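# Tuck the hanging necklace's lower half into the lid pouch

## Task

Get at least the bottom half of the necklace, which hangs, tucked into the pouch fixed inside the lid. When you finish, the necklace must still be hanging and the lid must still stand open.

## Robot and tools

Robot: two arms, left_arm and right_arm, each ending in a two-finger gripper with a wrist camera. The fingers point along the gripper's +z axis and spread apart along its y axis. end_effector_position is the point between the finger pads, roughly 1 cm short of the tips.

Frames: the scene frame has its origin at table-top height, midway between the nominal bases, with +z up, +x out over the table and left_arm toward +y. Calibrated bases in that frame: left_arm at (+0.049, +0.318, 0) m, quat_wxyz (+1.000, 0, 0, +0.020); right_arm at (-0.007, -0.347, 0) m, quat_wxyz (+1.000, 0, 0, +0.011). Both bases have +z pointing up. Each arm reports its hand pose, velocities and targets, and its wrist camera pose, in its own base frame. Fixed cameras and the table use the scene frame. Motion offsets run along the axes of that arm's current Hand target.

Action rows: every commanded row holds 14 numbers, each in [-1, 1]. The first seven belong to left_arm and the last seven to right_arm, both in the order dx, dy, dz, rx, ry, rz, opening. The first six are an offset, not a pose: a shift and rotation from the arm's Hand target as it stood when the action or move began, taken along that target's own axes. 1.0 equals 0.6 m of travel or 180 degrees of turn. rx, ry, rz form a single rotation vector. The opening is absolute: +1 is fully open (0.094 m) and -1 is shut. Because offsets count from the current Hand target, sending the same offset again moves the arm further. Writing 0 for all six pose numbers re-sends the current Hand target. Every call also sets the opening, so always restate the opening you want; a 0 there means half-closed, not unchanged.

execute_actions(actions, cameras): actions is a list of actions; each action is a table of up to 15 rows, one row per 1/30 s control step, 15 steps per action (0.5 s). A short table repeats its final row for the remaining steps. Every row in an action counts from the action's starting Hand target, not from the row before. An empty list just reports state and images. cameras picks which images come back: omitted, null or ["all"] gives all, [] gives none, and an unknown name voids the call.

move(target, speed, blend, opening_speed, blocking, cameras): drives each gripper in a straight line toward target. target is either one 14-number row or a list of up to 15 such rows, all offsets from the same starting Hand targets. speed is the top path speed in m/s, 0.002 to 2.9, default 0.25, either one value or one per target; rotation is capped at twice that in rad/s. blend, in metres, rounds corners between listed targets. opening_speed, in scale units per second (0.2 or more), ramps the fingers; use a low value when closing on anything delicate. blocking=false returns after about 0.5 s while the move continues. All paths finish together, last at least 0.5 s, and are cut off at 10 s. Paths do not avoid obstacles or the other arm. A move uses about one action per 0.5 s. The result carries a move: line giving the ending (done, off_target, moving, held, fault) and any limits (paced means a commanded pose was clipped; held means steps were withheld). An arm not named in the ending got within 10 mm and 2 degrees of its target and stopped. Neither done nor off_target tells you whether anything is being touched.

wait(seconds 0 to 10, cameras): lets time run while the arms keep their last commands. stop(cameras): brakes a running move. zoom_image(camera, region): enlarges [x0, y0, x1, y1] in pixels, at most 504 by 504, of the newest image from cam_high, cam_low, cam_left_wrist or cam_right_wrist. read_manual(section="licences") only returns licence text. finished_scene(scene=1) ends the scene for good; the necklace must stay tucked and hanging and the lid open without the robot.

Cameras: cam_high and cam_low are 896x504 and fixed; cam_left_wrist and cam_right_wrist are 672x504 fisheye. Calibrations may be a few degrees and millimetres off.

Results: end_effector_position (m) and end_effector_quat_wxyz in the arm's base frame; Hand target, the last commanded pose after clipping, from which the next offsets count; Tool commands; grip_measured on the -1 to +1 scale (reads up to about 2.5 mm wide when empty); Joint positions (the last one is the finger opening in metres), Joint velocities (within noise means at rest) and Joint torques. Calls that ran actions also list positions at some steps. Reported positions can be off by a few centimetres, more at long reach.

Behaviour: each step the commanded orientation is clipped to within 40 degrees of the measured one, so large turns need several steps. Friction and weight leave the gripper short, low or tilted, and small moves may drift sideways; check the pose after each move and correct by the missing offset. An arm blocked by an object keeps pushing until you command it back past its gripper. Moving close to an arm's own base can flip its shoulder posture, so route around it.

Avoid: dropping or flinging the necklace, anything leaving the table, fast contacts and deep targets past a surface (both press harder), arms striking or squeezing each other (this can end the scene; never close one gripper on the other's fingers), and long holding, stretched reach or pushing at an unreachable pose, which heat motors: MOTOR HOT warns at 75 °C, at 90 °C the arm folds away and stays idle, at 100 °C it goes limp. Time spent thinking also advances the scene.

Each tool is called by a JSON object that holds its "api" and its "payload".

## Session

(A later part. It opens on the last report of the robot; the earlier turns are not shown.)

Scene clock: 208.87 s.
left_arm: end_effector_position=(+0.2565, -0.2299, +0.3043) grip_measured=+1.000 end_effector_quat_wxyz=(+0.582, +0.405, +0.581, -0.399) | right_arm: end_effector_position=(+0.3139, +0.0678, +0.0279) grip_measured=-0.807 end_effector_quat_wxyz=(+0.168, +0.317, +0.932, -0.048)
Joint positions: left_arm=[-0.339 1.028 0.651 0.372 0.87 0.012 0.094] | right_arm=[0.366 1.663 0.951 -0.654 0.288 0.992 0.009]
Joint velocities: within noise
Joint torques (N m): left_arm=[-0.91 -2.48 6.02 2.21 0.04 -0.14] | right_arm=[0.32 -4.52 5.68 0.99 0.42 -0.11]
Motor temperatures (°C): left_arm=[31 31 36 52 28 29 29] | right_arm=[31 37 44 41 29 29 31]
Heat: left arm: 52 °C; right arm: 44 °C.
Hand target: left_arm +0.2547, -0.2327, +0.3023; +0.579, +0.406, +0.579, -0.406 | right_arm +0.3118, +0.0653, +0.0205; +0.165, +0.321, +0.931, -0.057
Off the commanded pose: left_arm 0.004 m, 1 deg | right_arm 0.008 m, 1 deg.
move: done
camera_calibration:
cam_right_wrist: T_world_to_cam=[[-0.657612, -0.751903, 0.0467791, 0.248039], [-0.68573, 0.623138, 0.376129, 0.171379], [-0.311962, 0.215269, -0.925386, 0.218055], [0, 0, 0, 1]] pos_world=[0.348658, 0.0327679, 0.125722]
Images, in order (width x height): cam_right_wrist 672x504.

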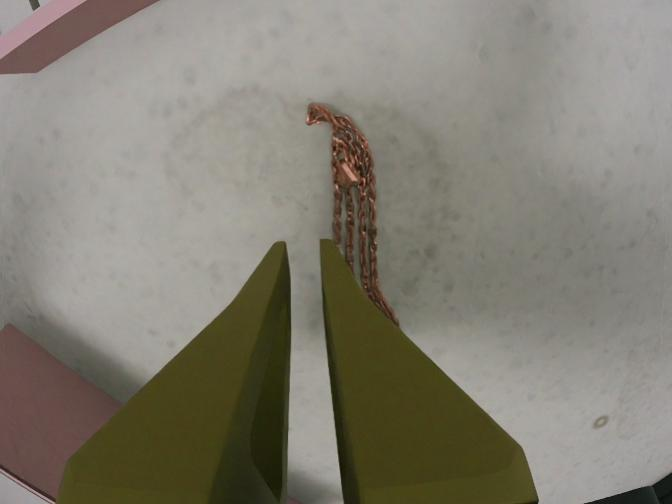

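{"api": "move", "payload": {"target": [0,0,0,0,0,0,1, 0.00845,-0.006276,0.01714,0,0,0,-0.8085], "speed": 0.05, "cameras": ["cam_right_wrist"]}}

{"api": "zoom_image", "payload": {"camera": "cam_right_wrist", "region": [280, 200, 370, 305]}}

Scene clock: 210.33 s.
left_arm: end_effector_position=(+0.2565, -0.2299, +0.3043) grip_measured=+1.000 end_effector_quat_wxyz=(+0.582, +0.405, +0.581, -0.399) | right_arm: end_effector_position=(+0.3104, +0.0665, +0.0159) grip_measured=-0.807 end_effector_quat_wxyz=(+0.168, +0.317, +0.932, -0.048)
Joint positions: left_arm=[-0.339 1.028 0.651 0.372 0.87 0.012 0.094] | right_arm=[0.366 1.673 0.908 -0.602 0.288 0.992 0.009]
Joint velocities: within noise
Joint torques (N m): left_arm=[-0.79 -2.26 6.13 2.16 0.08 -0.09] | right_arm=[0.1 -4.55 5.63 1 0.41 -0.14]
Motor temperatures (°C): left_arm=[31 31 36 52 28 29 29] | right_arm=[31 37 44 41 29 29 31]
Heat: left arm: 52 °C; right arm: 44 °C.
Hand target: left_arm +0.2547, -0.2327, +0.3023; +0.579, +0.406, +0.579, -0.406 | right_arm +0.3085, +0.0631, +0.0091; +0.164, +0.321, +0.931, -0.057
Off the commanded pose: left_arm 0.004 m, 1 deg | right_arm 0.008 m, 1 deg.
move: done
camera_calibration:
cam_right_wrist: T_world_to_cam=[[-0.657636, -0.751838, 0.047485, 0.24525], [-0.685436, 0.623323, 0.376358, 0.17417], [-0.312559, 0.214959, -0.925257, 0.20634], [0, 0, 0, 1]] pos_world=[0.345161, 0.0314696, 0.113721]
Images, in order (width x height): cam_right_wrist 672x504.

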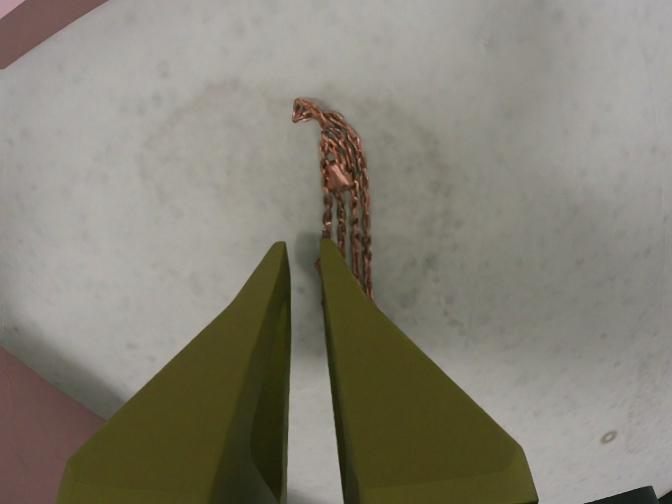

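Scaled by 4.800 from the camera's 672x504 image, which has a finer 960x720 frame.

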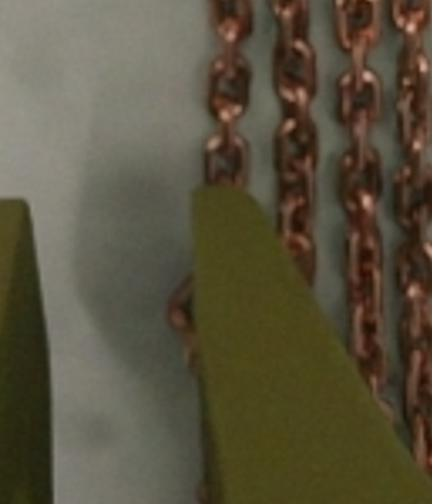

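{"api": "move", "payload": {"target": [0,0,0,0,0,0,1, 0.00342,0,0.0094,0,0,0,-0.8085], "speed": 0.04, "cameras": ["cam_right_wrist"]}}

{"api": "zoom_image", "payload": {"camera": "cam_right_wrist", "region": [280, 200, 370, 305]}}

Scene clock: 211.80 s.
left_arm: end_effector_position=(+0.2565, -0.2299, +0.3043) grip_measured=+1.000 end_effector_quat_wxyz=(+0.582, +0.405, +0.581, -0.399) | right_arm: end_effector_position=(+0.3110, +0.0665, +0.0108) grip_measured=-0.807 end_effector_quat_wxyz=(+0.169, +0.317, +0.932, -0.048)
Joint positions: left_arm=[-0.339 1.028 0.651 0.372 0.87 0.012 0.094] | right_arm=[0.366 1.685 0.897 -0.577 0.29 0.992 0.009]
Joint velocities: within noise
Joint torques (N m): left_arm=[-0.92 -2.39 5.85 2.21 0.06 -0.1] | right_arm=[0.09 -4.48 5.41 1.03 0.39 -0.13]
Motor temperatures (°C): left_arm=[31 31 36 52 28 29 29] | right_arm=[31 37 44 41 29 29 31]
Heat: left arm: 52 °C; right arm: 44 °C.
Hand target: left_arm +0.2547, -0.2327, +0.3023; +0.579, +0.406, +0.579, -0.406 | right_arm +0.3085, +0.0631, +0.0031; +0.164, +0.321, +0.931, -0.057
Off the commanded pose: left_arm 0.004 m, 1 deg | right_arm 0.009 m, 1 deg.
move: done
camera_calibration:
cam_right_wrist: T_world_to_cam=[[-0.657959, -0.751639, 0.0461343, 0.245996], [-0.686271, 0.623706, 0.374198, 0.176825], [-0.310036, 0.214546, -0.926201, 0.201081], [0, 0, 0, 1]] pos_world=[0.345548, 0.0314719, 0.108725]
Images, in order (width x height): cam_right_wrist 672x504.

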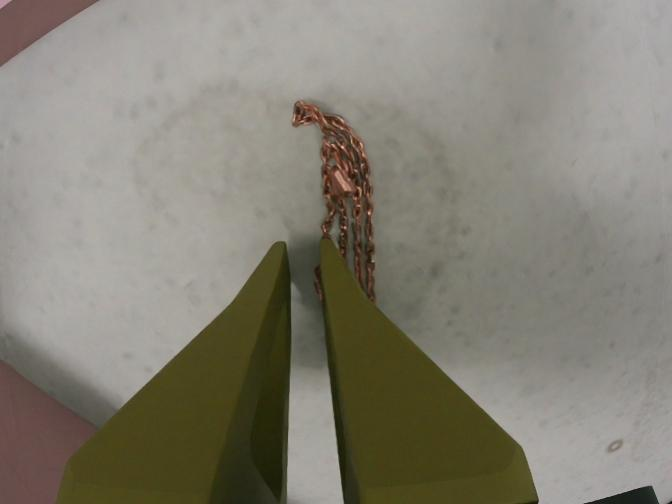

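Scaled by 4.800 from the camera's 672x504 image, which has a finer 960x720 frame.

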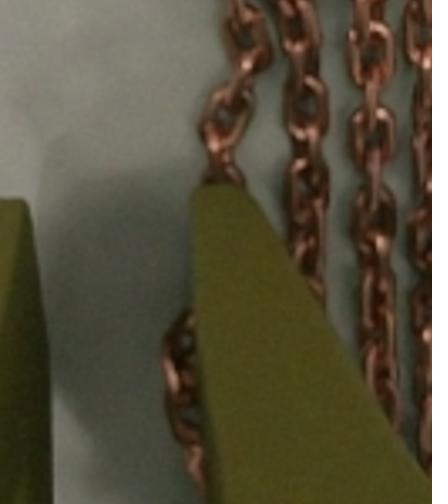

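{"api": "move", "payload": {"target": [0,0,0,0,0,0,1, 0.00342,0,0.0094,0,0,0,-0.8085], "speed": 0.04, "cameras": ["cam_right_wrist"]}}

{"api": "zoom_image", "payload": {"camera": "cam_right_wrist", "region": [280, 200, 370, 305]}}

Scene clock: 212.97 s.
left_arm: end_effector_position=(+0.2565, -0.2299, +0.3043) grip_measured=+1.000 end_effector_quat_wxyz=(+0.582, +0.405, +0.581, -0.399) | right_arm: end_effector_position=(+0.3132, +0.0662, +0.0100) grip_measured=-0.807 end_effector_quat_wxyz=(+0.176, +0.318, +0.930, -0.046)
Joint positions: left_arm=[-0.339 1.028 0.651 0.372 0.87 0.012 0.094] | right_arm=[0.366 1.685 0.89 -0.557 0.296 0.992 0.009]
Joint velocities: within noise
Joint torques (N m): left_arm=[-0.9 -2.56 6.15 2.21 0 -0.1] | right_arm=[0.1 -3.6 4.85 1.12 0.33 -0.14]
Motor temperatures (°C): left_arm=[31 31 36 52 28 29 29] | right_arm=[31 37 44 41 29 29 31]
Heat: left arm: 52 °C; right arm: 44 °C.
Hand target: left_arm +0.2547, -0.2327, +0.3023; +0.579, +0.406, +0.579, -0.406 | right_arm +0.3086, +0.0631, -0.0028; +0.165, +0.321, +0.931, -0.057
Off the commanded pose: left_arm 0.004 m, 1 deg | right_arm 0.014 m, 2 deg.
move: off_target (right_arm)
camera_calibration:
cam_right_wrist: T_world_to_cam=[[-0.659518, -0.750723, 0.0381046, 0.247861], [-0.690456, 0.625054, 0.364112, 0.180024], [-0.297165, 0.213829, -0.930575, 0.197232], [0, 0, 0, 1]] pos_world=[0.346378, 0.0313761, 0.108545]
Images, in order (width x height): cam_right_wrist 672x504.

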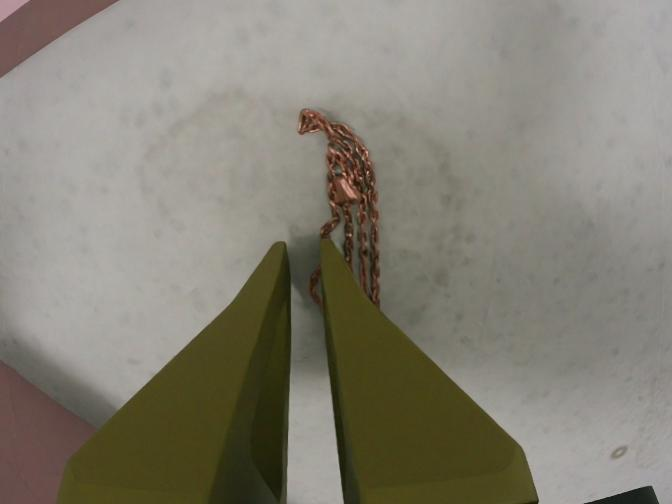

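Scaled by 4.800 from the camera's 672x504 image, which has a finer 960x720 frame.

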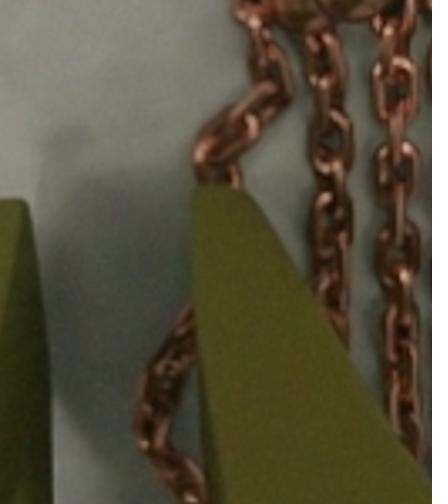

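{"api": "move", "payload": {"target": [0,0,0,0,0,0,1, -0.01103,0.001654,-0.04707,0,0,0,-0.8085], "speed": 0.05, "cameras": ["cam_right_wrist"]}}

{"api": "zoom_image", "payload": {"camera": "cam_right_wrist", "region": [280, 180, 370, 285]}}

Scene clock: 215.13 s.
left_arm: end_effector_position=(+0.2565, -0.2299, +0.3043) grip_measured=+1.000 end_effector_quat_wxyz=(+0.582, +0.405, +0.581, -0.399) | right_arm: end_effector_position=(+0.3016, +0.0627, +0.0146) grip_measured=-0.807 end_effector_quat_wxyz=(+0.153, +0.315, +0.934, -0.067)
Joint positions: left_arm=[-0.339 1.028 0.651 0.372 0.87 0.012 0.094] | right_arm=[0.369 1.679 0.917 -0.654 0.298 0.997 0.009]
Joint velocities: within noise
Joint torques (N m): left_arm=[-0.85 -2.55 6.06 2.19 0.04 -0.13] | right_arm=[0.73 -7.77 8.1 0.69 0.35 -0.06]
Motor temperatures (°C): left_arm=[31 31 36 52 28 29 29] | right_arm=[31 37 43 41 29 29 31]
Heat: left arm: 52 °C; right arm: 43 °C.
Hand target: left_arm +0.2547, -0.2327, +0.3023; +0.579, +0.406, +0.579, -0.406 | right_arm +0.3065, +0.0660, +0.0260; +0.165, +0.321, +0.931, -0.057
Off the commanded pose: left_arm 0.004 m, 1 deg | right_arm 0.013 m, 2 deg.
move: off_target (right_arm)
camera_calibration:
cam_right_wrist: T_world_to_cam=[[-0.656359, -0.748603, 0.0937393, 0.235453], [-0.668135, 0.634471, 0.38864, 0.164879], [-0.350412, 0.192457, -0.916609, 0.215929], [0, 0, 0, 1]] pos_world=[0.340367, 0.0300923, 0.111773]
Images, in order (width x height): cam_right_wrist 672x504.

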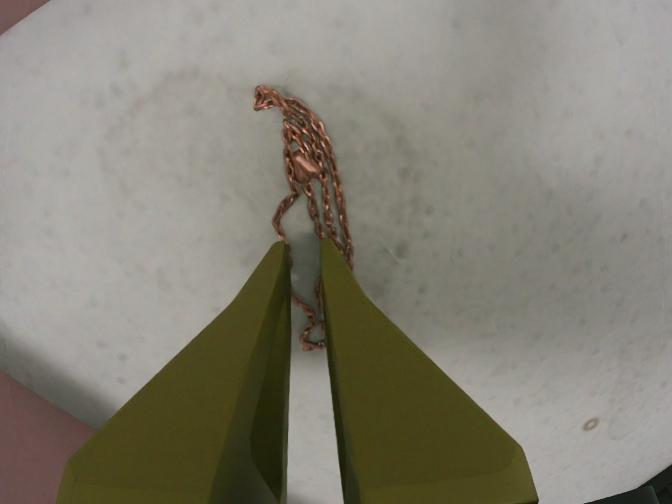

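Scaled by 4.800 from the camera's 672x504 image, which has a finer 960x720 frame.

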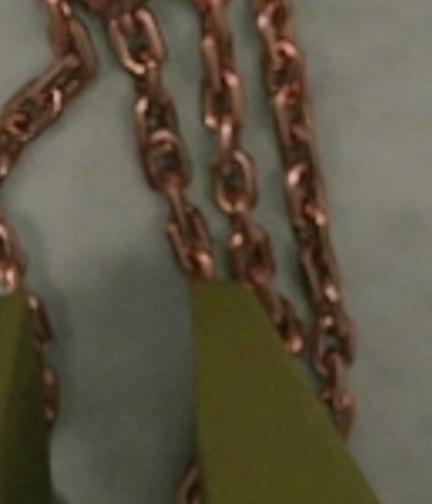

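{"api": "move", "payload": {"target": [0,0,0,0,0,0,1, -0.0114,0,-0.0313,0,0,0,-0.8085], "speed": 0.08, "cameras": ["cam_right_wrist"]}}

{"api": "zoom_image", "payload": {"camera": "cam_right_wrist", "region": [250, 90, 390, 330]}}

Scene clock: 216.37 s.
left_arm: end_effector_position=(+0.2565, -0.2299, +0.3043) grip_measured=+1.000 end_effector_quat_wxyz=(+0.582, +0.405, +0.581, -0.399) | right_arm: end_effector_position=(+0.3024, +0.0630, +0.0348) grip_measured=-0.807 end_effector_quat_wxyz=(+0.153, +0.315, +0.934, -0.066)
Joint positions: left_arm=[-0.339 1.028 0.651 0.372 0.87 0.012 0.094] | right_arm=[0.369 1.643 0.967 -0.739 0.298 0.997 0.009]
Joint velocities: within noise
Joint torques (N m): left_arm=[-1.05 -2.43 6.11 2.21 0.03 -0.15] | right_arm=[0.73 -7.56 8.35 0.7 0.34 -0.06]
Motor temperatures (°C): left_arm=[31 31 36 52 28 29 29] | right_arm=[31 38 43 41 29 29 31]
Heat: left arm: 52 °C; right arm: 43 °C.
Hand target: left_arm +0.2547, -0.2327, +0.3023; +0.579, +0.406, +0.579, -0.406 | right_arm +0.3064, +0.0660, +0.0459; +0.165, +0.321, +0.931, -0.057
Off the commanded pose: left_arm 0.004 m, 1 deg | right_arm 0.012 m, 2 deg.
move: off_target (right_arm)
camera_calibration:
cam_right_wrist: T_world_to_cam=[[-0.65669, -0.748456, 0.0925852, 0.234423], [-0.668388, 0.634462, 0.38822, 0.157509], [-0.349307, 0.193057, -0.916904, 0.234296], [0, 0, 0, 1]] pos_world=[0.341062, 0.0302891, 0.131974]
Images, in order (width x height): cam_right_wrist 672x504.

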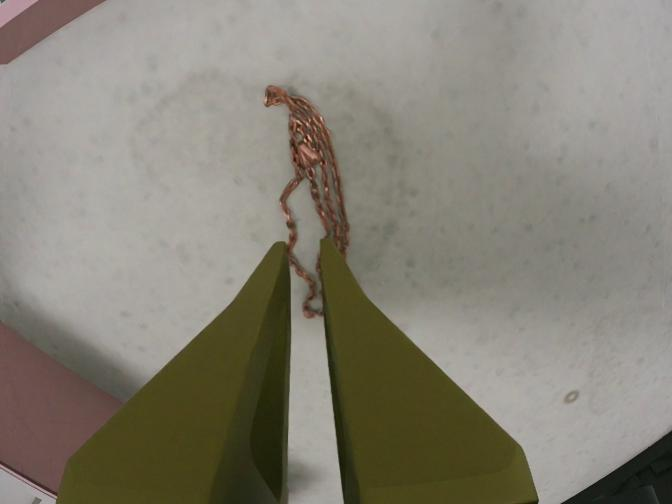

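Scaled by 2.100 from the camera's 672x504 image, which has a finer 960x720 frame.

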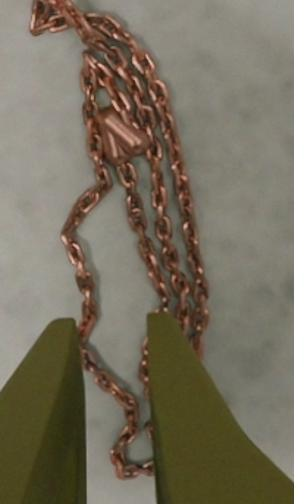

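{"api": "move", "payload": {"target": [0,0,0,0,0,0,1, -0.00209,-0.0001,0.01123,-0.00148,0.1111,-0.00833,-0.80], "speed": 0.08, "cameras": ["cam_right_wrist"]}}

{"api": "zoom_image", "payload": {"camera": "cam_right_wrist", "region": [240, 80, 400, 300]}}

Scene clock: 220.00 s.
left_arm: end_effector_position=(+0.2565, -0.2299, +0.3043) grip_measured=+1.000 end_effector_quat_wxyz=(+0.582, +0.405, +0.581, -0.399) | right_arm: end_effector_position=(+0.3075, +0.0631, +0.0417) grip_measured=-0.802 end_effector_quat_wxyz=(+0.009, +0.318, +0.948, -0.001)
Joint positions: left_arm=[-0.339 1.028 0.651 0.372 0.87 0.012 0.094] | right_arm=[0.208 1.771 1.189 -0.973 0.011 0.855 0.009]
Joint velocities: within noise
Joint torques (N m): left_arm=[-0.76 -2.43 5.76 2.26 0.04 -0.1] | right_arm=[-0.02 -5.18 8.4 0.38 0.06 -0.34]
Motor temperatures (°C): left_arm=[31 31 36 53 28 29 29] | right_arm=[31 38 44 41 29 29 31]
Heat: left arm: 53 °C; right arm: 44 °C.
Hand target: left_arm +0.2547, -0.2327, +0.3023; +0.579, +0.406, +0.579, -0.406 | right_arm +0.3092, +0.0638, +0.0401; +0.000, +0.313, +0.950, +0.000
Off the commanded pose: left_arm 0.004 m, 1 deg | right_arm 0.002 m, 1 deg.
move: done
camera_calibration:
cam_right_wrist: T_world_to_cam=[[-0.632449, -0.770644, 0.0782001, 0.231712], [-0.549443, 0.517481, 0.655992, 0.117833], [-0.546004, 0.371915, -0.750705, 0.284714], [0, 0, 0, 1]] pos_world=[0.366743, 0.0117016, 0.118319]
Images, in order (width x height): cam_right_wrist 672x504.

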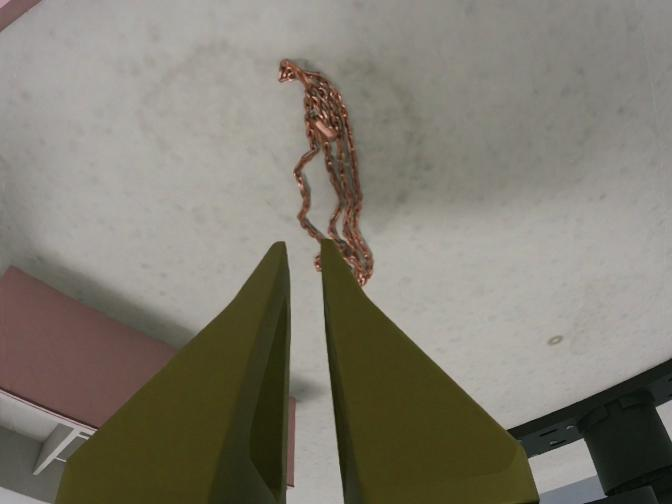

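Scaled by 2.291 from the camera's 672x504 image, which has a finer 960x720 frame.

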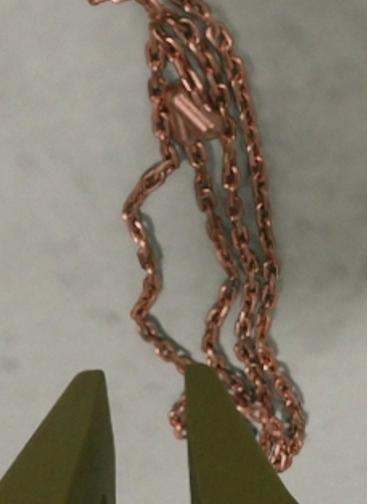

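{"api": "move", "payload": {"target": [0,0,0,0,0,0,1, 0.00355,-0.00221,0.0435,0,0,0,-0.825], "speed": 0.06, "cameras": ["cam_right_wrist"]}}

{"api": "zoom_image", "payload": {"camera": "cam_right_wrist", "region": [250, 130, 370, 290]}}

Scene clock: 221.70 s.
left_arm: end_effector_position=(+0.2565, -0.2299, +0.3043) grip_measured=+1.000 end_effector_quat_wxyz=(+0.582, +0.405, +0.581, -0.399) | right_arm: end_effector_position=(+0.3087, +0.0634, +0.0214) grip_measured=-0.823 end_effector_quat_wxyz=(+0.010, +0.317, +0.948, +0.000)
Joint positions: left_arm=[-0.339 1.028 0.651 0.372 0.87 0.012 0.094] | right_arm=[0.208 1.804 1.142 -0.893 0.01 0.854 0.008]
Joint velocities: within noise
Joint torques (N m): left_arm=[-1.1 -2.5 5.83 2.24 0.07 -0.13] | right_arm=[0.17 -5.46 5.61 0.6 0.06 -0.31]
Motor temperatures (°C): left_arm=[31 31 36 53 28 29 29] | right_arm=[31 38 44 40 29 29 31]
Heat: left arm: 53 °C; right arm: 44 °C.
Hand target: left_arm +0.2547, -0.2327, +0.3023; +0.579, +0.406, +0.579, -0.406 | right_arm +0.3067, +0.0640, +0.0139; +0.000, +0.313, +0.950, +0.000
Off the commanded pose: left_arm 0.004 m, 1 deg | right_arm 0.008 m, 1 deg.
move: done
camera_calibration:
cam_right_wrist: T_world_to_cam=[[-0.632205, -0.770979, 0.07687, 0.234407], [-0.550276, 0.516631, 0.655964, 0.131921], [-0.545448, 0.372404, -0.750867, 0.269786], [0, 0, 0, 1]] pos_world=[0.36794, 0.0120987, 0.0980197]
Images, in order (width x height): cam_right_wrist 672x504.

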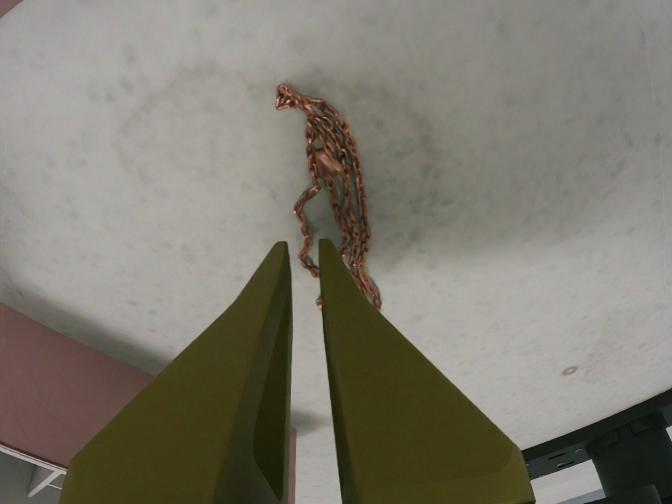

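Scaled by 3.150 from the camera's 672x504 image, which has a finer 960x720 frame.

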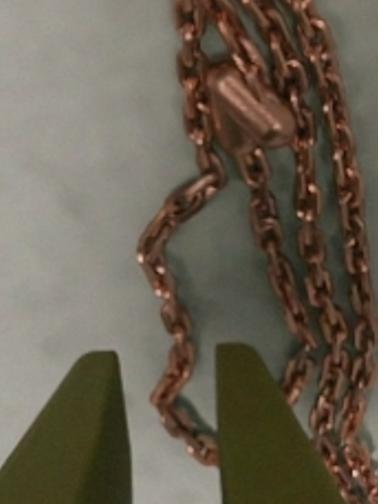

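{"api": "move", "payload": {"target": [0,0,0,0,0,0,1, 0.00166,0.00085,0.01817,0,0,0,-0.825], "speed": 0.05, "cameras": ["cam_right_wrist"]}}

{"api": "zoom_image", "payload": {"camera": "cam_right_wrist", "region": [250, 150, 370, 300]}}

Scene clock: 223.13 s.
left_arm: end_effector_position=(+0.2565, -0.2299, +0.3043) grip_measured=+1.000 end_effector_quat_wxyz=(+0.582, +0.405, +0.581, -0.399) | right_arm: end_effector_position=(+0.3091, +0.0636, +0.0111) grip_measured=-0.823 end_effector_quat_wxyz=(+0.011, +0.317, +0.948, +0.000)
Joint positions: left_arm=[-0.339 1.028 0.651 0.372 0.87 0.012 0.094] | right_arm=[0.208 1.82 1.118 -0.85 0.01 0.854 0.008]
Joint velocities: within noise
Joint torques (N m): left_arm=[-0.76 -2.52 6.11 2.22 0.06 -0.09] | right_arm=[0.42 -5.42 5.46 0.62 0.05 -0.28]
Motor temperatures (°C): left_arm=[31 31 36 53 28 29 29] | right_arm=[31 38 43 40 29 29 31]
Heat: left arm: 53 °C; right arm: 43 °C.
Hand target: left_arm +0.2547, -0.2327, +0.3023; +0.579, +0.406, +0.579, -0.406 | right_arm +0.3061, +0.0650, +0.0030; +0.000, +0.313, +0.950, +0.000
Off the commanded pose: left_arm 0.004 m, 1 deg | right_arm 0.009 m, 1 deg.
move: done
camera_calibration:
cam_right_wrist: T_world_to_cam=[[-0.632414, -0.771008, 0.0748265, 0.235642], [-0.551635, 0.516068, 0.655265, 0.139233], [-0.543831, 0.373122, -0.751684, 0.261667], [0, 0, 0, 1]] pos_world=[0.368131, 0.0121947, 0.0878241]
Images, in order (width x height): cam_right_wrist 672x504.

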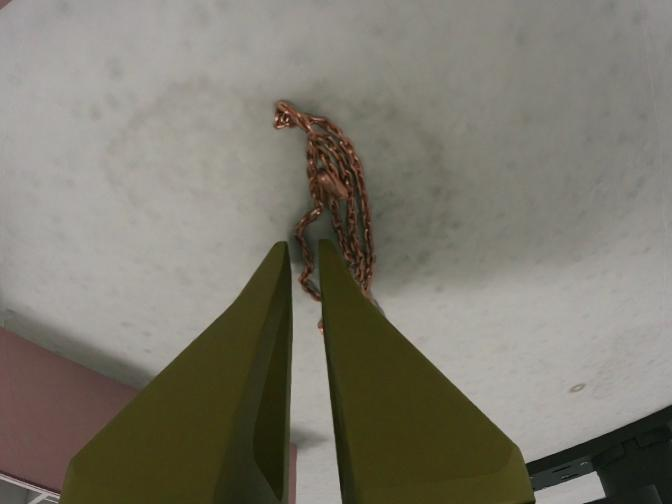

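Scaled by 3.360 from the camera's 672x504 image, which has a finer 960x720 frame.

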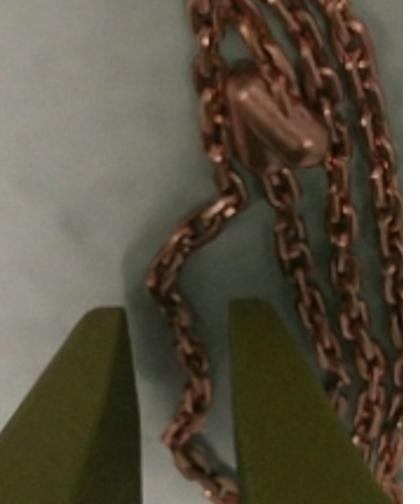

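{"api": "move", "payload": {"target": [0,0,0,0,0,0,1, 0,0,0.0100,0,0,0,-0.825], "speed": 0.04, "cameras": ["cam_right_wrist"]}}

{"api": "zoom_image", "payload": {"camera": "cam_right_wrist", "region": [250, 150, 370, 300]}}

Scene clock: 224.10 s.
left_arm: end_effector_position=(+0.2565, -0.2299, +0.3043) grip_measured=+1.000 end_effector_quat_wxyz=(+0.582, +0.405, +0.581, -0.399) | right_arm: end_effector_position=(+0.3088, +0.0635, +0.0068) grip_measured=-0.823 end_effector_quat_wxyz=(+0.010, +0.317, +0.948, +0.000)
Joint positions: left_arm=[-0.339 1.028 0.651 0.372 0.87 0.012 0.094] | right_arm=[0.208 1.828 1.109 -0.834 0.01 0.854 0.008]
Joint velocities: within noise
Joint torques (N m): left_arm=[-1.06 -2.41 6.22 2.25 0.06 -0.11] | right_arm=[0.42 -5.22 5.09 0.69 0.06 -0.28]
Motor temperatures (°C): left_arm=[31 31 36 53 28 29 29] | right_arm=[31 38 43 40 29 29 31]
Heat: left arm: 53 °C; right arm: 43 °C.
Hand target: left_arm +0.2547, -0.2327, +0.3023; +0.579, +0.406, +0.579, -0.406 | right_arm +0.3061, +0.0650, -0.0030; +0.000, +0.313, +0.950, +0.000
Off the commanded pose: left_arm 0.004 m, 1 deg | right_arm 0.010 m, 1 deg.
move: done
camera_calibration:
cam_right_wrist: T_world_to_cam=[[-0.63232, -0.770999, 0.0757063, 0.235663], [-0.550935, 0.516226, 0.655729, 0.141762], [-0.544648, 0.372922, -0.751191, 0.25855], [0, 0, 0, 1]] pos_world=[0.367936, 0.0120958, 0.0834215]
Images, in order (width x height): cam_right_wrist 672x504.

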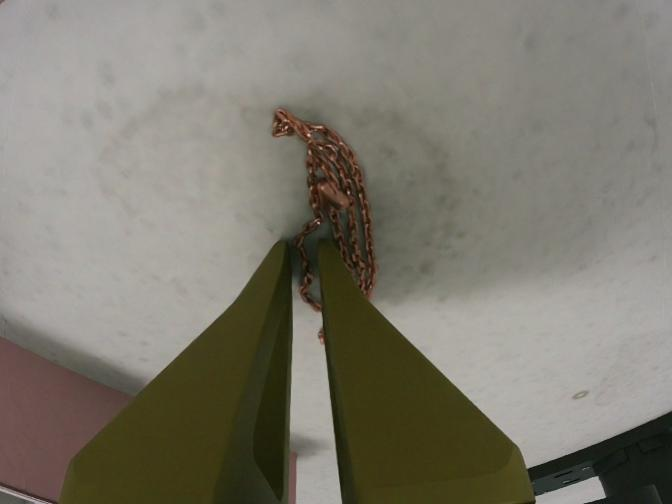

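Scaled by 3.360 from the camera's 672x504 image, which has a finer 960x720 frame.

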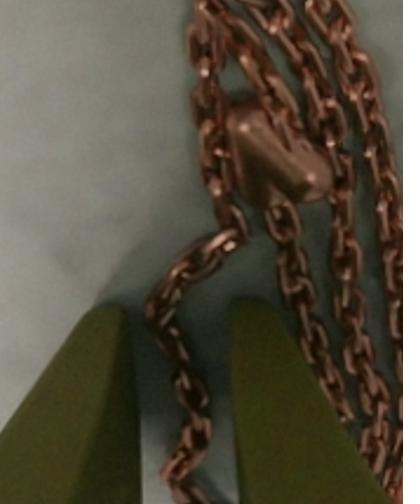

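{"api": "move", "payload": {"target": [0,0,0,0,0,0,1, 0,0,0.0050,0,0,0,-0.825], "speed": 0.04, "cameras": ["cam_right_wrist"]}}

{"api": "zoom_image", "payload": {"camera": "cam_right_wrist", "region": [250, 150, 370, 300]}}

Scene clock: 224.90 s.
left_arm: end_effector_position=(+0.2565, -0.2299, +0.3043) grip_measured=+1.000 end_effector_quat_wxyz=(+0.582, +0.405, +0.581, -0.399) | right_arm: end_effector_position=(+0.3088, +0.0635, +0.0066) grip_measured=-0.823 end_effector_quat_wxyz=(+0.010, +0.317, +0.948, +0.000)
Joint positions: left_arm=[-0.339 1.028 0.651 0.372 0.87 0.012 0.094] | right_arm=[0.208 1.828 1.108 -0.833 0.01 0.854 0.008]
Joint velocities: within noise
Joint torques (N m): left_arm=[-0.96 -2.54 5.94 2.22 0.04 -0.12] | right_arm=[0.42 -4.81 4.6 0.79 0.07 -0.27]
Motor temperatures (°C): left_arm=[31 31 36 53 28 29 29] | right_arm=[31 38 43 40 29 29 31]
Heat: left arm: 53 °C; right arm: 43 °C.
Hand target: left_arm +0.2547, -0.2327, +0.3023; +0.579, +0.406, +0.579, -0.406 | right_arm +0.3061, +0.0650, -0.0060; +0.000, +0.313, +0.950, +0.000
Off the commanded pose: left_arm 0.004 m, 1 deg | right_arm 0.013 m, 1 deg.
move: off_target (right_arm)
camera_calibration:
cam_right_wrist: T_world_to_cam=[[-0.63234, -0.771009, 0.0754387, 0.235707], [-0.551204, 0.516207, 0.655519, 0.142009], [-0.544353, 0.372929, -0.751402, 0.258309], [0, 0, 0, 1]] pos_world=[0.367934, 0.0120958, 0.0832226]
Images, in order (width x height): cam_right_wrist 672x504.

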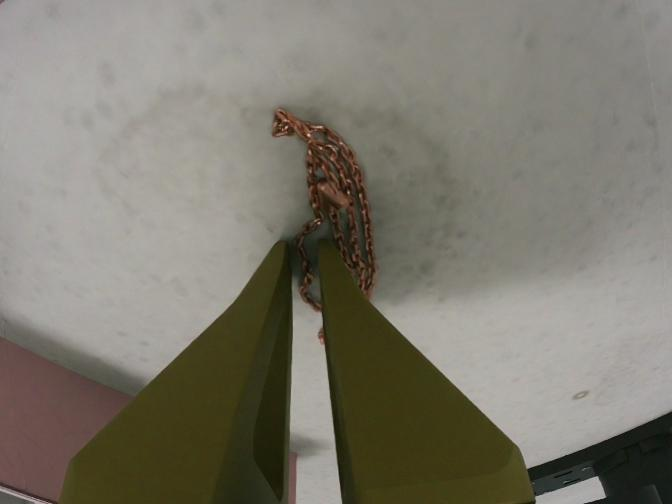

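Scaled by 3.360 from the camera's 672x504 image, which has a finer 960x720 frame.

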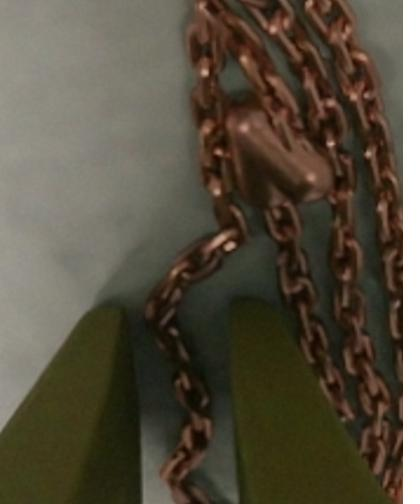

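{"api": "move", "payload": {"target": [0,0,0,0,0,0,1, 0,0,0,0,0,0,-1], "speed": 0.04, "opening_speed": 0.2, "cameras": ["cam_right_wrist"]}}

{"api": "zoom_image", "payload": {"camera": "cam_right_wrist", "region": [250, 150, 370, 300]}}

Scene clock: 226.70 s.
left_arm: end_effector_position=(+0.2565, -0.2299, +0.3043) grip_measured=+1.000 end_effector_quat_wxyz=(+0.582, +0.405, +0.581, -0.399) | right_arm: end_effector_position=(+0.3088, +0.0635, +0.0066) grip_measured=-0.986 end_effector_quat_wxyz=(+0.010, +0.317, +0.948, +0.000)
Joint positions: left_arm=[-0.339 1.028 0.651 0.372 0.87 0.012 0.094] | right_arm=[0.208 1.828 1.108 -0.833 0.01 0.854 0.001]
Joint velocities: within noise
Joint torques (N m): left_arm=[-0.73 -2.52 6.17 2.17 0.05 -0.1] | right_arm=[0.42 -4.81 4.56 0.8 0.06 -0.28]
Motor temperatures (°C): left_arm=[31 31 36 53 28 29 29] | right_arm=[31 38 43 40 29 29 31]
Heat: left arm: 53 °C; right arm: 43 °C.
Hand target: left_arm +0.2547, -0.2327, +0.3023; +0.579, +0.406, +0.579, -0.406 | right_arm +0.3061, +0.0650, -0.0060; +0.000, +0.313, +0.950, +0.000
Off the commanded pose: left_arm 0.004 m, 1 deg | right_arm 0.013 m, 1 deg.
move: off_target (right_arm)
camera_calibration:
cam_right_wrist: T_world_to_cam=[[-0.63234, -0.771009, 0.0754387, 0.235707], [-0.551204, 0.516207, 0.655519, 0.142009], [-0.544353, 0.372929, -0.751402, 0.258309], [0, 0, 0, 1]] pos_world=[0.367934, 0.0120958, 0.0832226]
Images, in order (width x height): cam_right_wrist 672x504.

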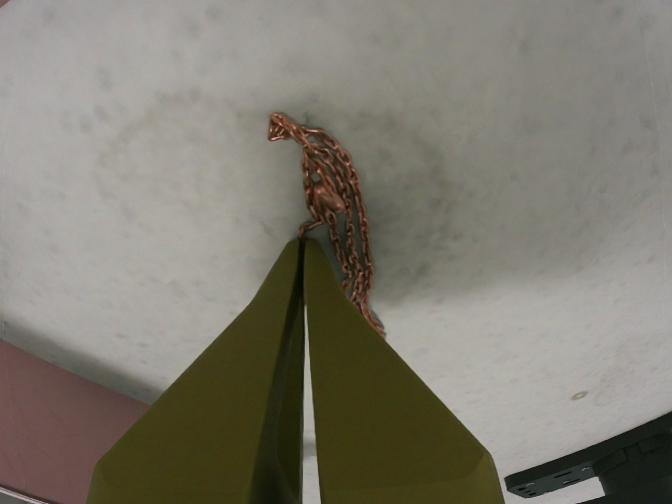

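Scaled by 3.360 from the camera's 672x504 image, which has a finer 960x720 frame.

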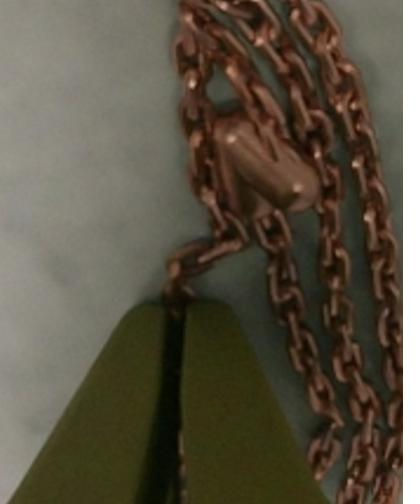

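{"api": "move", "payload": {"target": [0,0,0,0,0,0,1, 0,0,-0.0767,0,0,0,-1], "speed": 0.06, "cameras": ["cam_right_wrist", "cam_left_wrist"]}}

{"api": "zoom_image", "payload": {"camera": "cam_right_wrist", "region": [230, 60, 430, 330]}}

Scene clock: 228.30 s.
left_arm: end_effector_position=(+0.2565, -0.2299, +0.3043) grip_measured=+1.000 end_effector_quat_wxyz=(+0.582, +0.405, +0.581, -0.399) | right_arm: end_effector_position=(+0.3018, +0.0621, +0.0285) grip_measured=-0.986 end_effector_quat_wxyz=(-0.010, +0.317, +0.948, -0.012)
Joint positions: left_arm=[-0.339 1.028 0.651 0.372 0.87 0.012 0.094] | right_arm=[0.208 1.809 1.179 -0.971 0.01 0.854 0.001]
Joint velocities: within noise
Joint torques (N m): left_arm=[-1.01 -2.43 6.06 2.23 0.03 -0.13] | right_arm=[0.42 -8.91 8.03 0.26 0.07 -0.27]
Motor temperatures (°C): left_arm=[31 31 36 53 28 29 29] | right_arm=[31 38 43 40 29 29 31]
Heat: left arm: 53 °C; right arm: 43 °C.
Hand target: left_arm +0.2547, -0.2327, +0.3023; +0.579, +0.406, +0.579, -0.406 | right_arm +0.3061, +0.0650, +0.0400; +0.000, +0.313, +0.950, +0.000
Off the commanded pose: left_arm 0.004 m, 1 deg | right_arm 0.013 m, 2 deg.
move: off_target (right_arm)
camera_calibration:
cam_left_wrist: T_world_to_cam=[[-0.943338, -0.330176, -0.0331142, 0.169973], [-0.209089, 0.668925, -0.713317, 0.428418], [0.257671, -0.665975, -0.700059, 0.0990463], [0, 0, 0, 1]] pos_world=[0.224399, -0.164496, 0.380564]
cam_right_wrist: T_world_to_cam=[[-0.627904, -0.770122, 0.112467, 0.226072], [-0.519839, 0.522535, 0.675814, 0.113993], [-0.579227, 0.365882, -0.728441, 0.281791], [0, 0, 0, 1]] pos_world=[0.36443, 0.0114354, 0.102804]
Images, in order (width x height): cam_left_wrist 672x504, cam_right_wrist 672x504.

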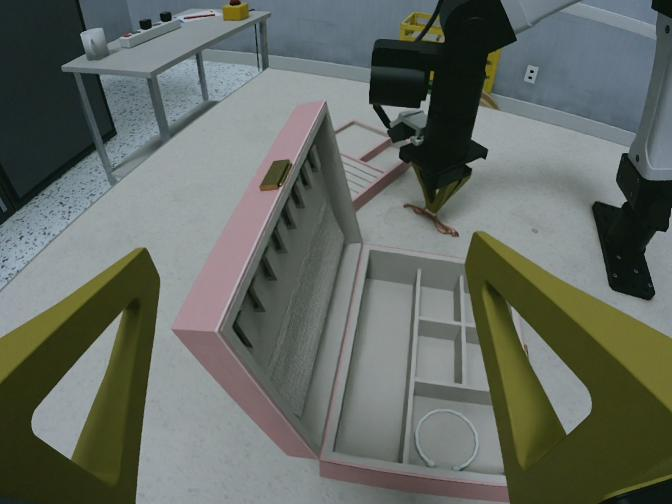

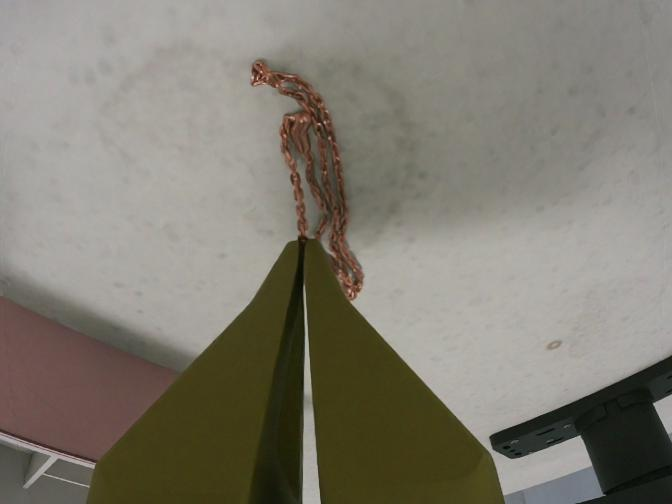

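Scaled by 1.867 from the camera's 672x504 image, which has a finer 960x720 frame.

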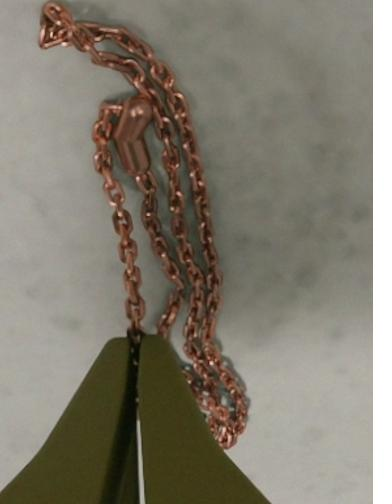

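{"api": "move", "payload": {"target": [0,0,0,0,0,0,1, 0,0,-0.1333,0,0,0,-1], "speed": 0.08, "cameras": ["cam_right_wrist", "cam_left_wrist"]}}

{"api": "zoom_image", "payload": {"camera": "cam_right_wrist", "region": [230, 120, 430, 370]}}

Scene clock: 231.27 s.
left_arm: end_effector_position=(+0.2565, -0.2299, +0.3043) grip_measured=+1.000 end_effector_quat_wxyz=(+0.582, +0.405, +0.581, -0.399) | right_arm: end_effector_position=(+0.3048, +0.0628, +0.1082) grip_measured=-0.986 end_effector_quat_wxyz=(-0.010, +0.317, +0.948, -0.012)
Joint positions: left_arm=[-0.339 1.028 0.651 0.372 0.87 0.012 0.094] | right_arm=[0.208 1.75 1.433 -1.284 0.01 0.854 0.001]
Joint velocities: within noise
Joint torques (N m): left_arm=[-1.05 -2.39 5.91 2.24 0.08 -0.1] | right_arm=[0.44 -8.62 8.5 0.32 0.07 -0.27]
Motor temperatures (°C): left_arm=[31 31 36 53 28 29 29] | right_arm=[31 39 43 40 29 29 31]
Heat: left arm: 53 °C; right arm: 43 °C.
Hand target: left_arm +0.2547, -0.2327, +0.3023; +0.579, +0.406, +0.579, -0.406 | right_arm +0.3062, +0.0651, +0.1200; +0.000, +0.313, +0.950, +0.000
Off the commanded pose: left_arm 0.004 m, 1 deg | right_arm 0.012 m, 2 deg.
move: off_target (right_arm)
camera_calibration:
cam_left_wrist: T_world_to_cam=[[-0.943338, -0.330176, -0.0331142, 0.169973], [-0.209089, 0.668925, -0.713317, 0.428418], [0.257671, -0.665975, -0.700059, 0.0990463], [0, 0, 0, 1]] pos_world=[0.224399, -0.164496, 0.380564]
cam_right_wrist: T_world_to_cam=[[-0.627976, -0.770096, 0.112244, 0.21952], [-0.52007, 0.522565, 0.675613, 0.0614964], [-0.578941, 0.365894, -0.728662, 0.341301], [0, 0, 0, 1]] pos_world=[0.367429, 0.0120354, 0.182505]
Images, in order (width x height): cam_left_wrist 672x504, cam_right_wrist 672x504.

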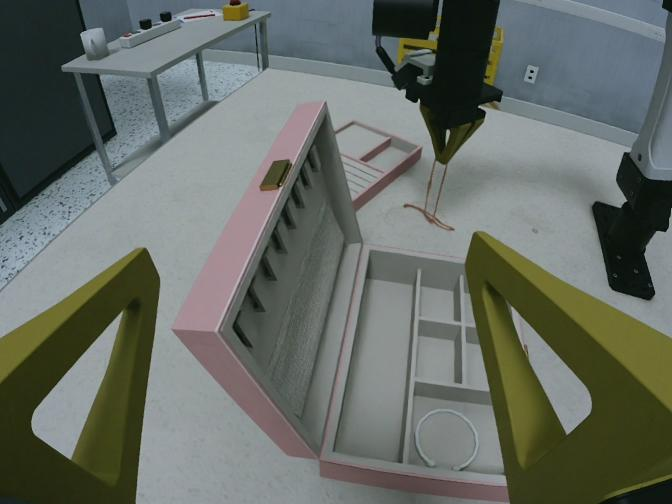

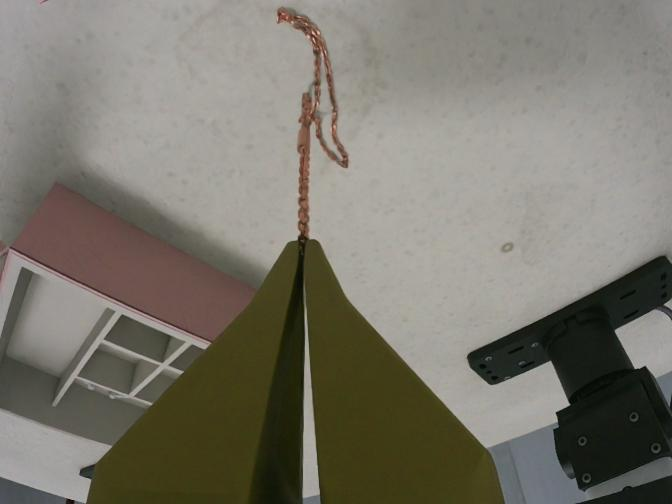

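Scaled by 2.016 from the camera's 672x504 image, which has a finer 960x720 frame.

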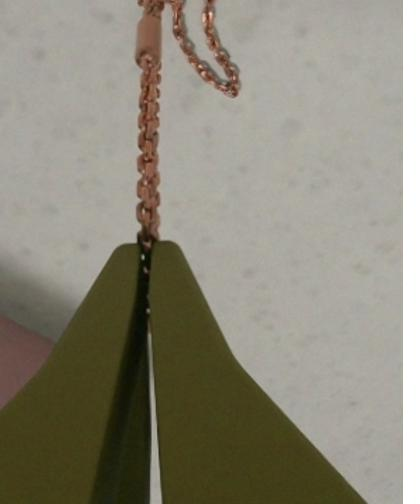

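{"api": "move", "payload": {"target": [0,0,0,0,0,0,1, 0.00325,-0.01298,-0.3,-0.10132,-0.23584,-0.24459,-1], "speed": 0.15, "cameras": ["cam_right_wrist", "cam_left_wrist", "cam_low"]}}

Scene clock: 247.03 s.
left_arm: end_effector_position=(+0.2565, -0.2299, +0.3043) grip_measured=+1.000 end_effector_quat_wxyz=(+0.582, +0.405, +0.581, -0.399) | right_arm: end_effector_position=(+0.3010, +0.0602, +0.2987) grip_measured=-0.986 end_effector_quat_wxyz=(+0.376, -0.075, +0.923, +0.031)
Joint positions: left_arm=[-0.339 1.028 0.651 0.372 0.87 0.012 0.094] | right_arm=[0.22 1.154 1.408 -1.051 0.04 0.041 0.001]
Joint velocities: within noise
Joint torques (N m): left_arm=[-0.88 -2.7 6 2.21 0.04 -0.09] | right_arm=[-0.05 -3.23 6.37 2.15 0.01 -0.29]
Motor temperatures (°C): left_arm=[31 31 36 53 28 29 29] | right_arm=[31 40 43 40 29 29 31]
Heat: left arm: 53 °C; right arm: 43 °C.
Hand target: left_arm +0.2547, -0.2327, +0.3023; +0.579, +0.406, +0.579, -0.406 | right_arm +0.2998, +0.0602, +0.3000; +0.381, -0.081, +0.920, +0.033
Off the commanded pose: left_arm 0.004 m, 1 deg | right_arm 0.002 m, 1 deg.
move: done
camera_calibration:
cam_left_wrist: T_world_to_cam=[[-0.943338, -0.330176, -0.0331142, 0.169973], [-0.209089, 0.668925, -0.713317, 0.428418], [0.257671, -0.665975, -0.700059, 0.0990463], [0, 0, 0, 1]] pos_world=[0.224399, -0.164496, 0.380564]
cam_right_wrist: T_world_to_cam=[[0.0760153, -0.996589, 0.0321102, 0.0194323], [-0.996321, -0.0771943, -0.0372279, 0.324437], [0.0395797, -0.0291621, -0.998791, 0.397157], [0, 0, 0, 1]] pos_world=[0.306047, 0.0559927, 0.408131]
Images, in order (width x height): cam_low 896x504, cam_left_wrist 672x504, cam_right_wrist 672x504.

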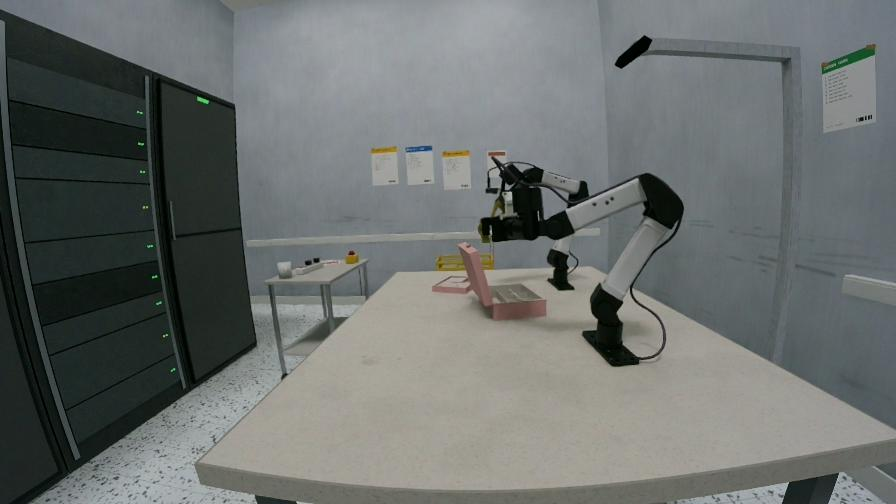

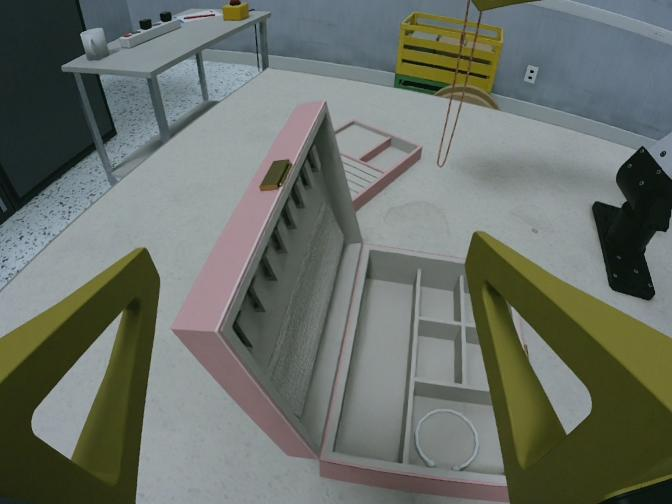

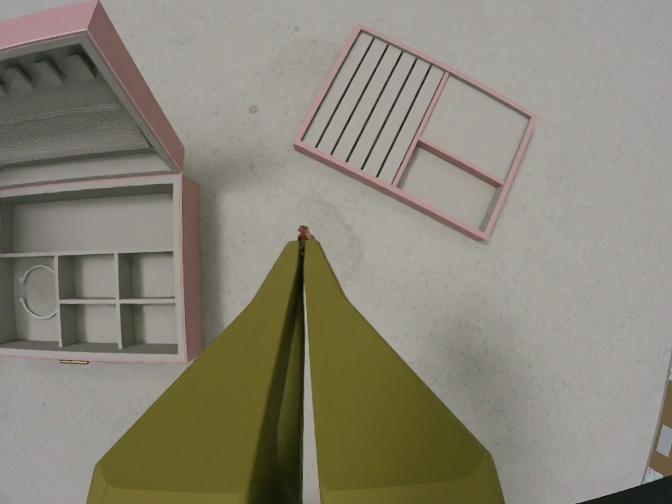

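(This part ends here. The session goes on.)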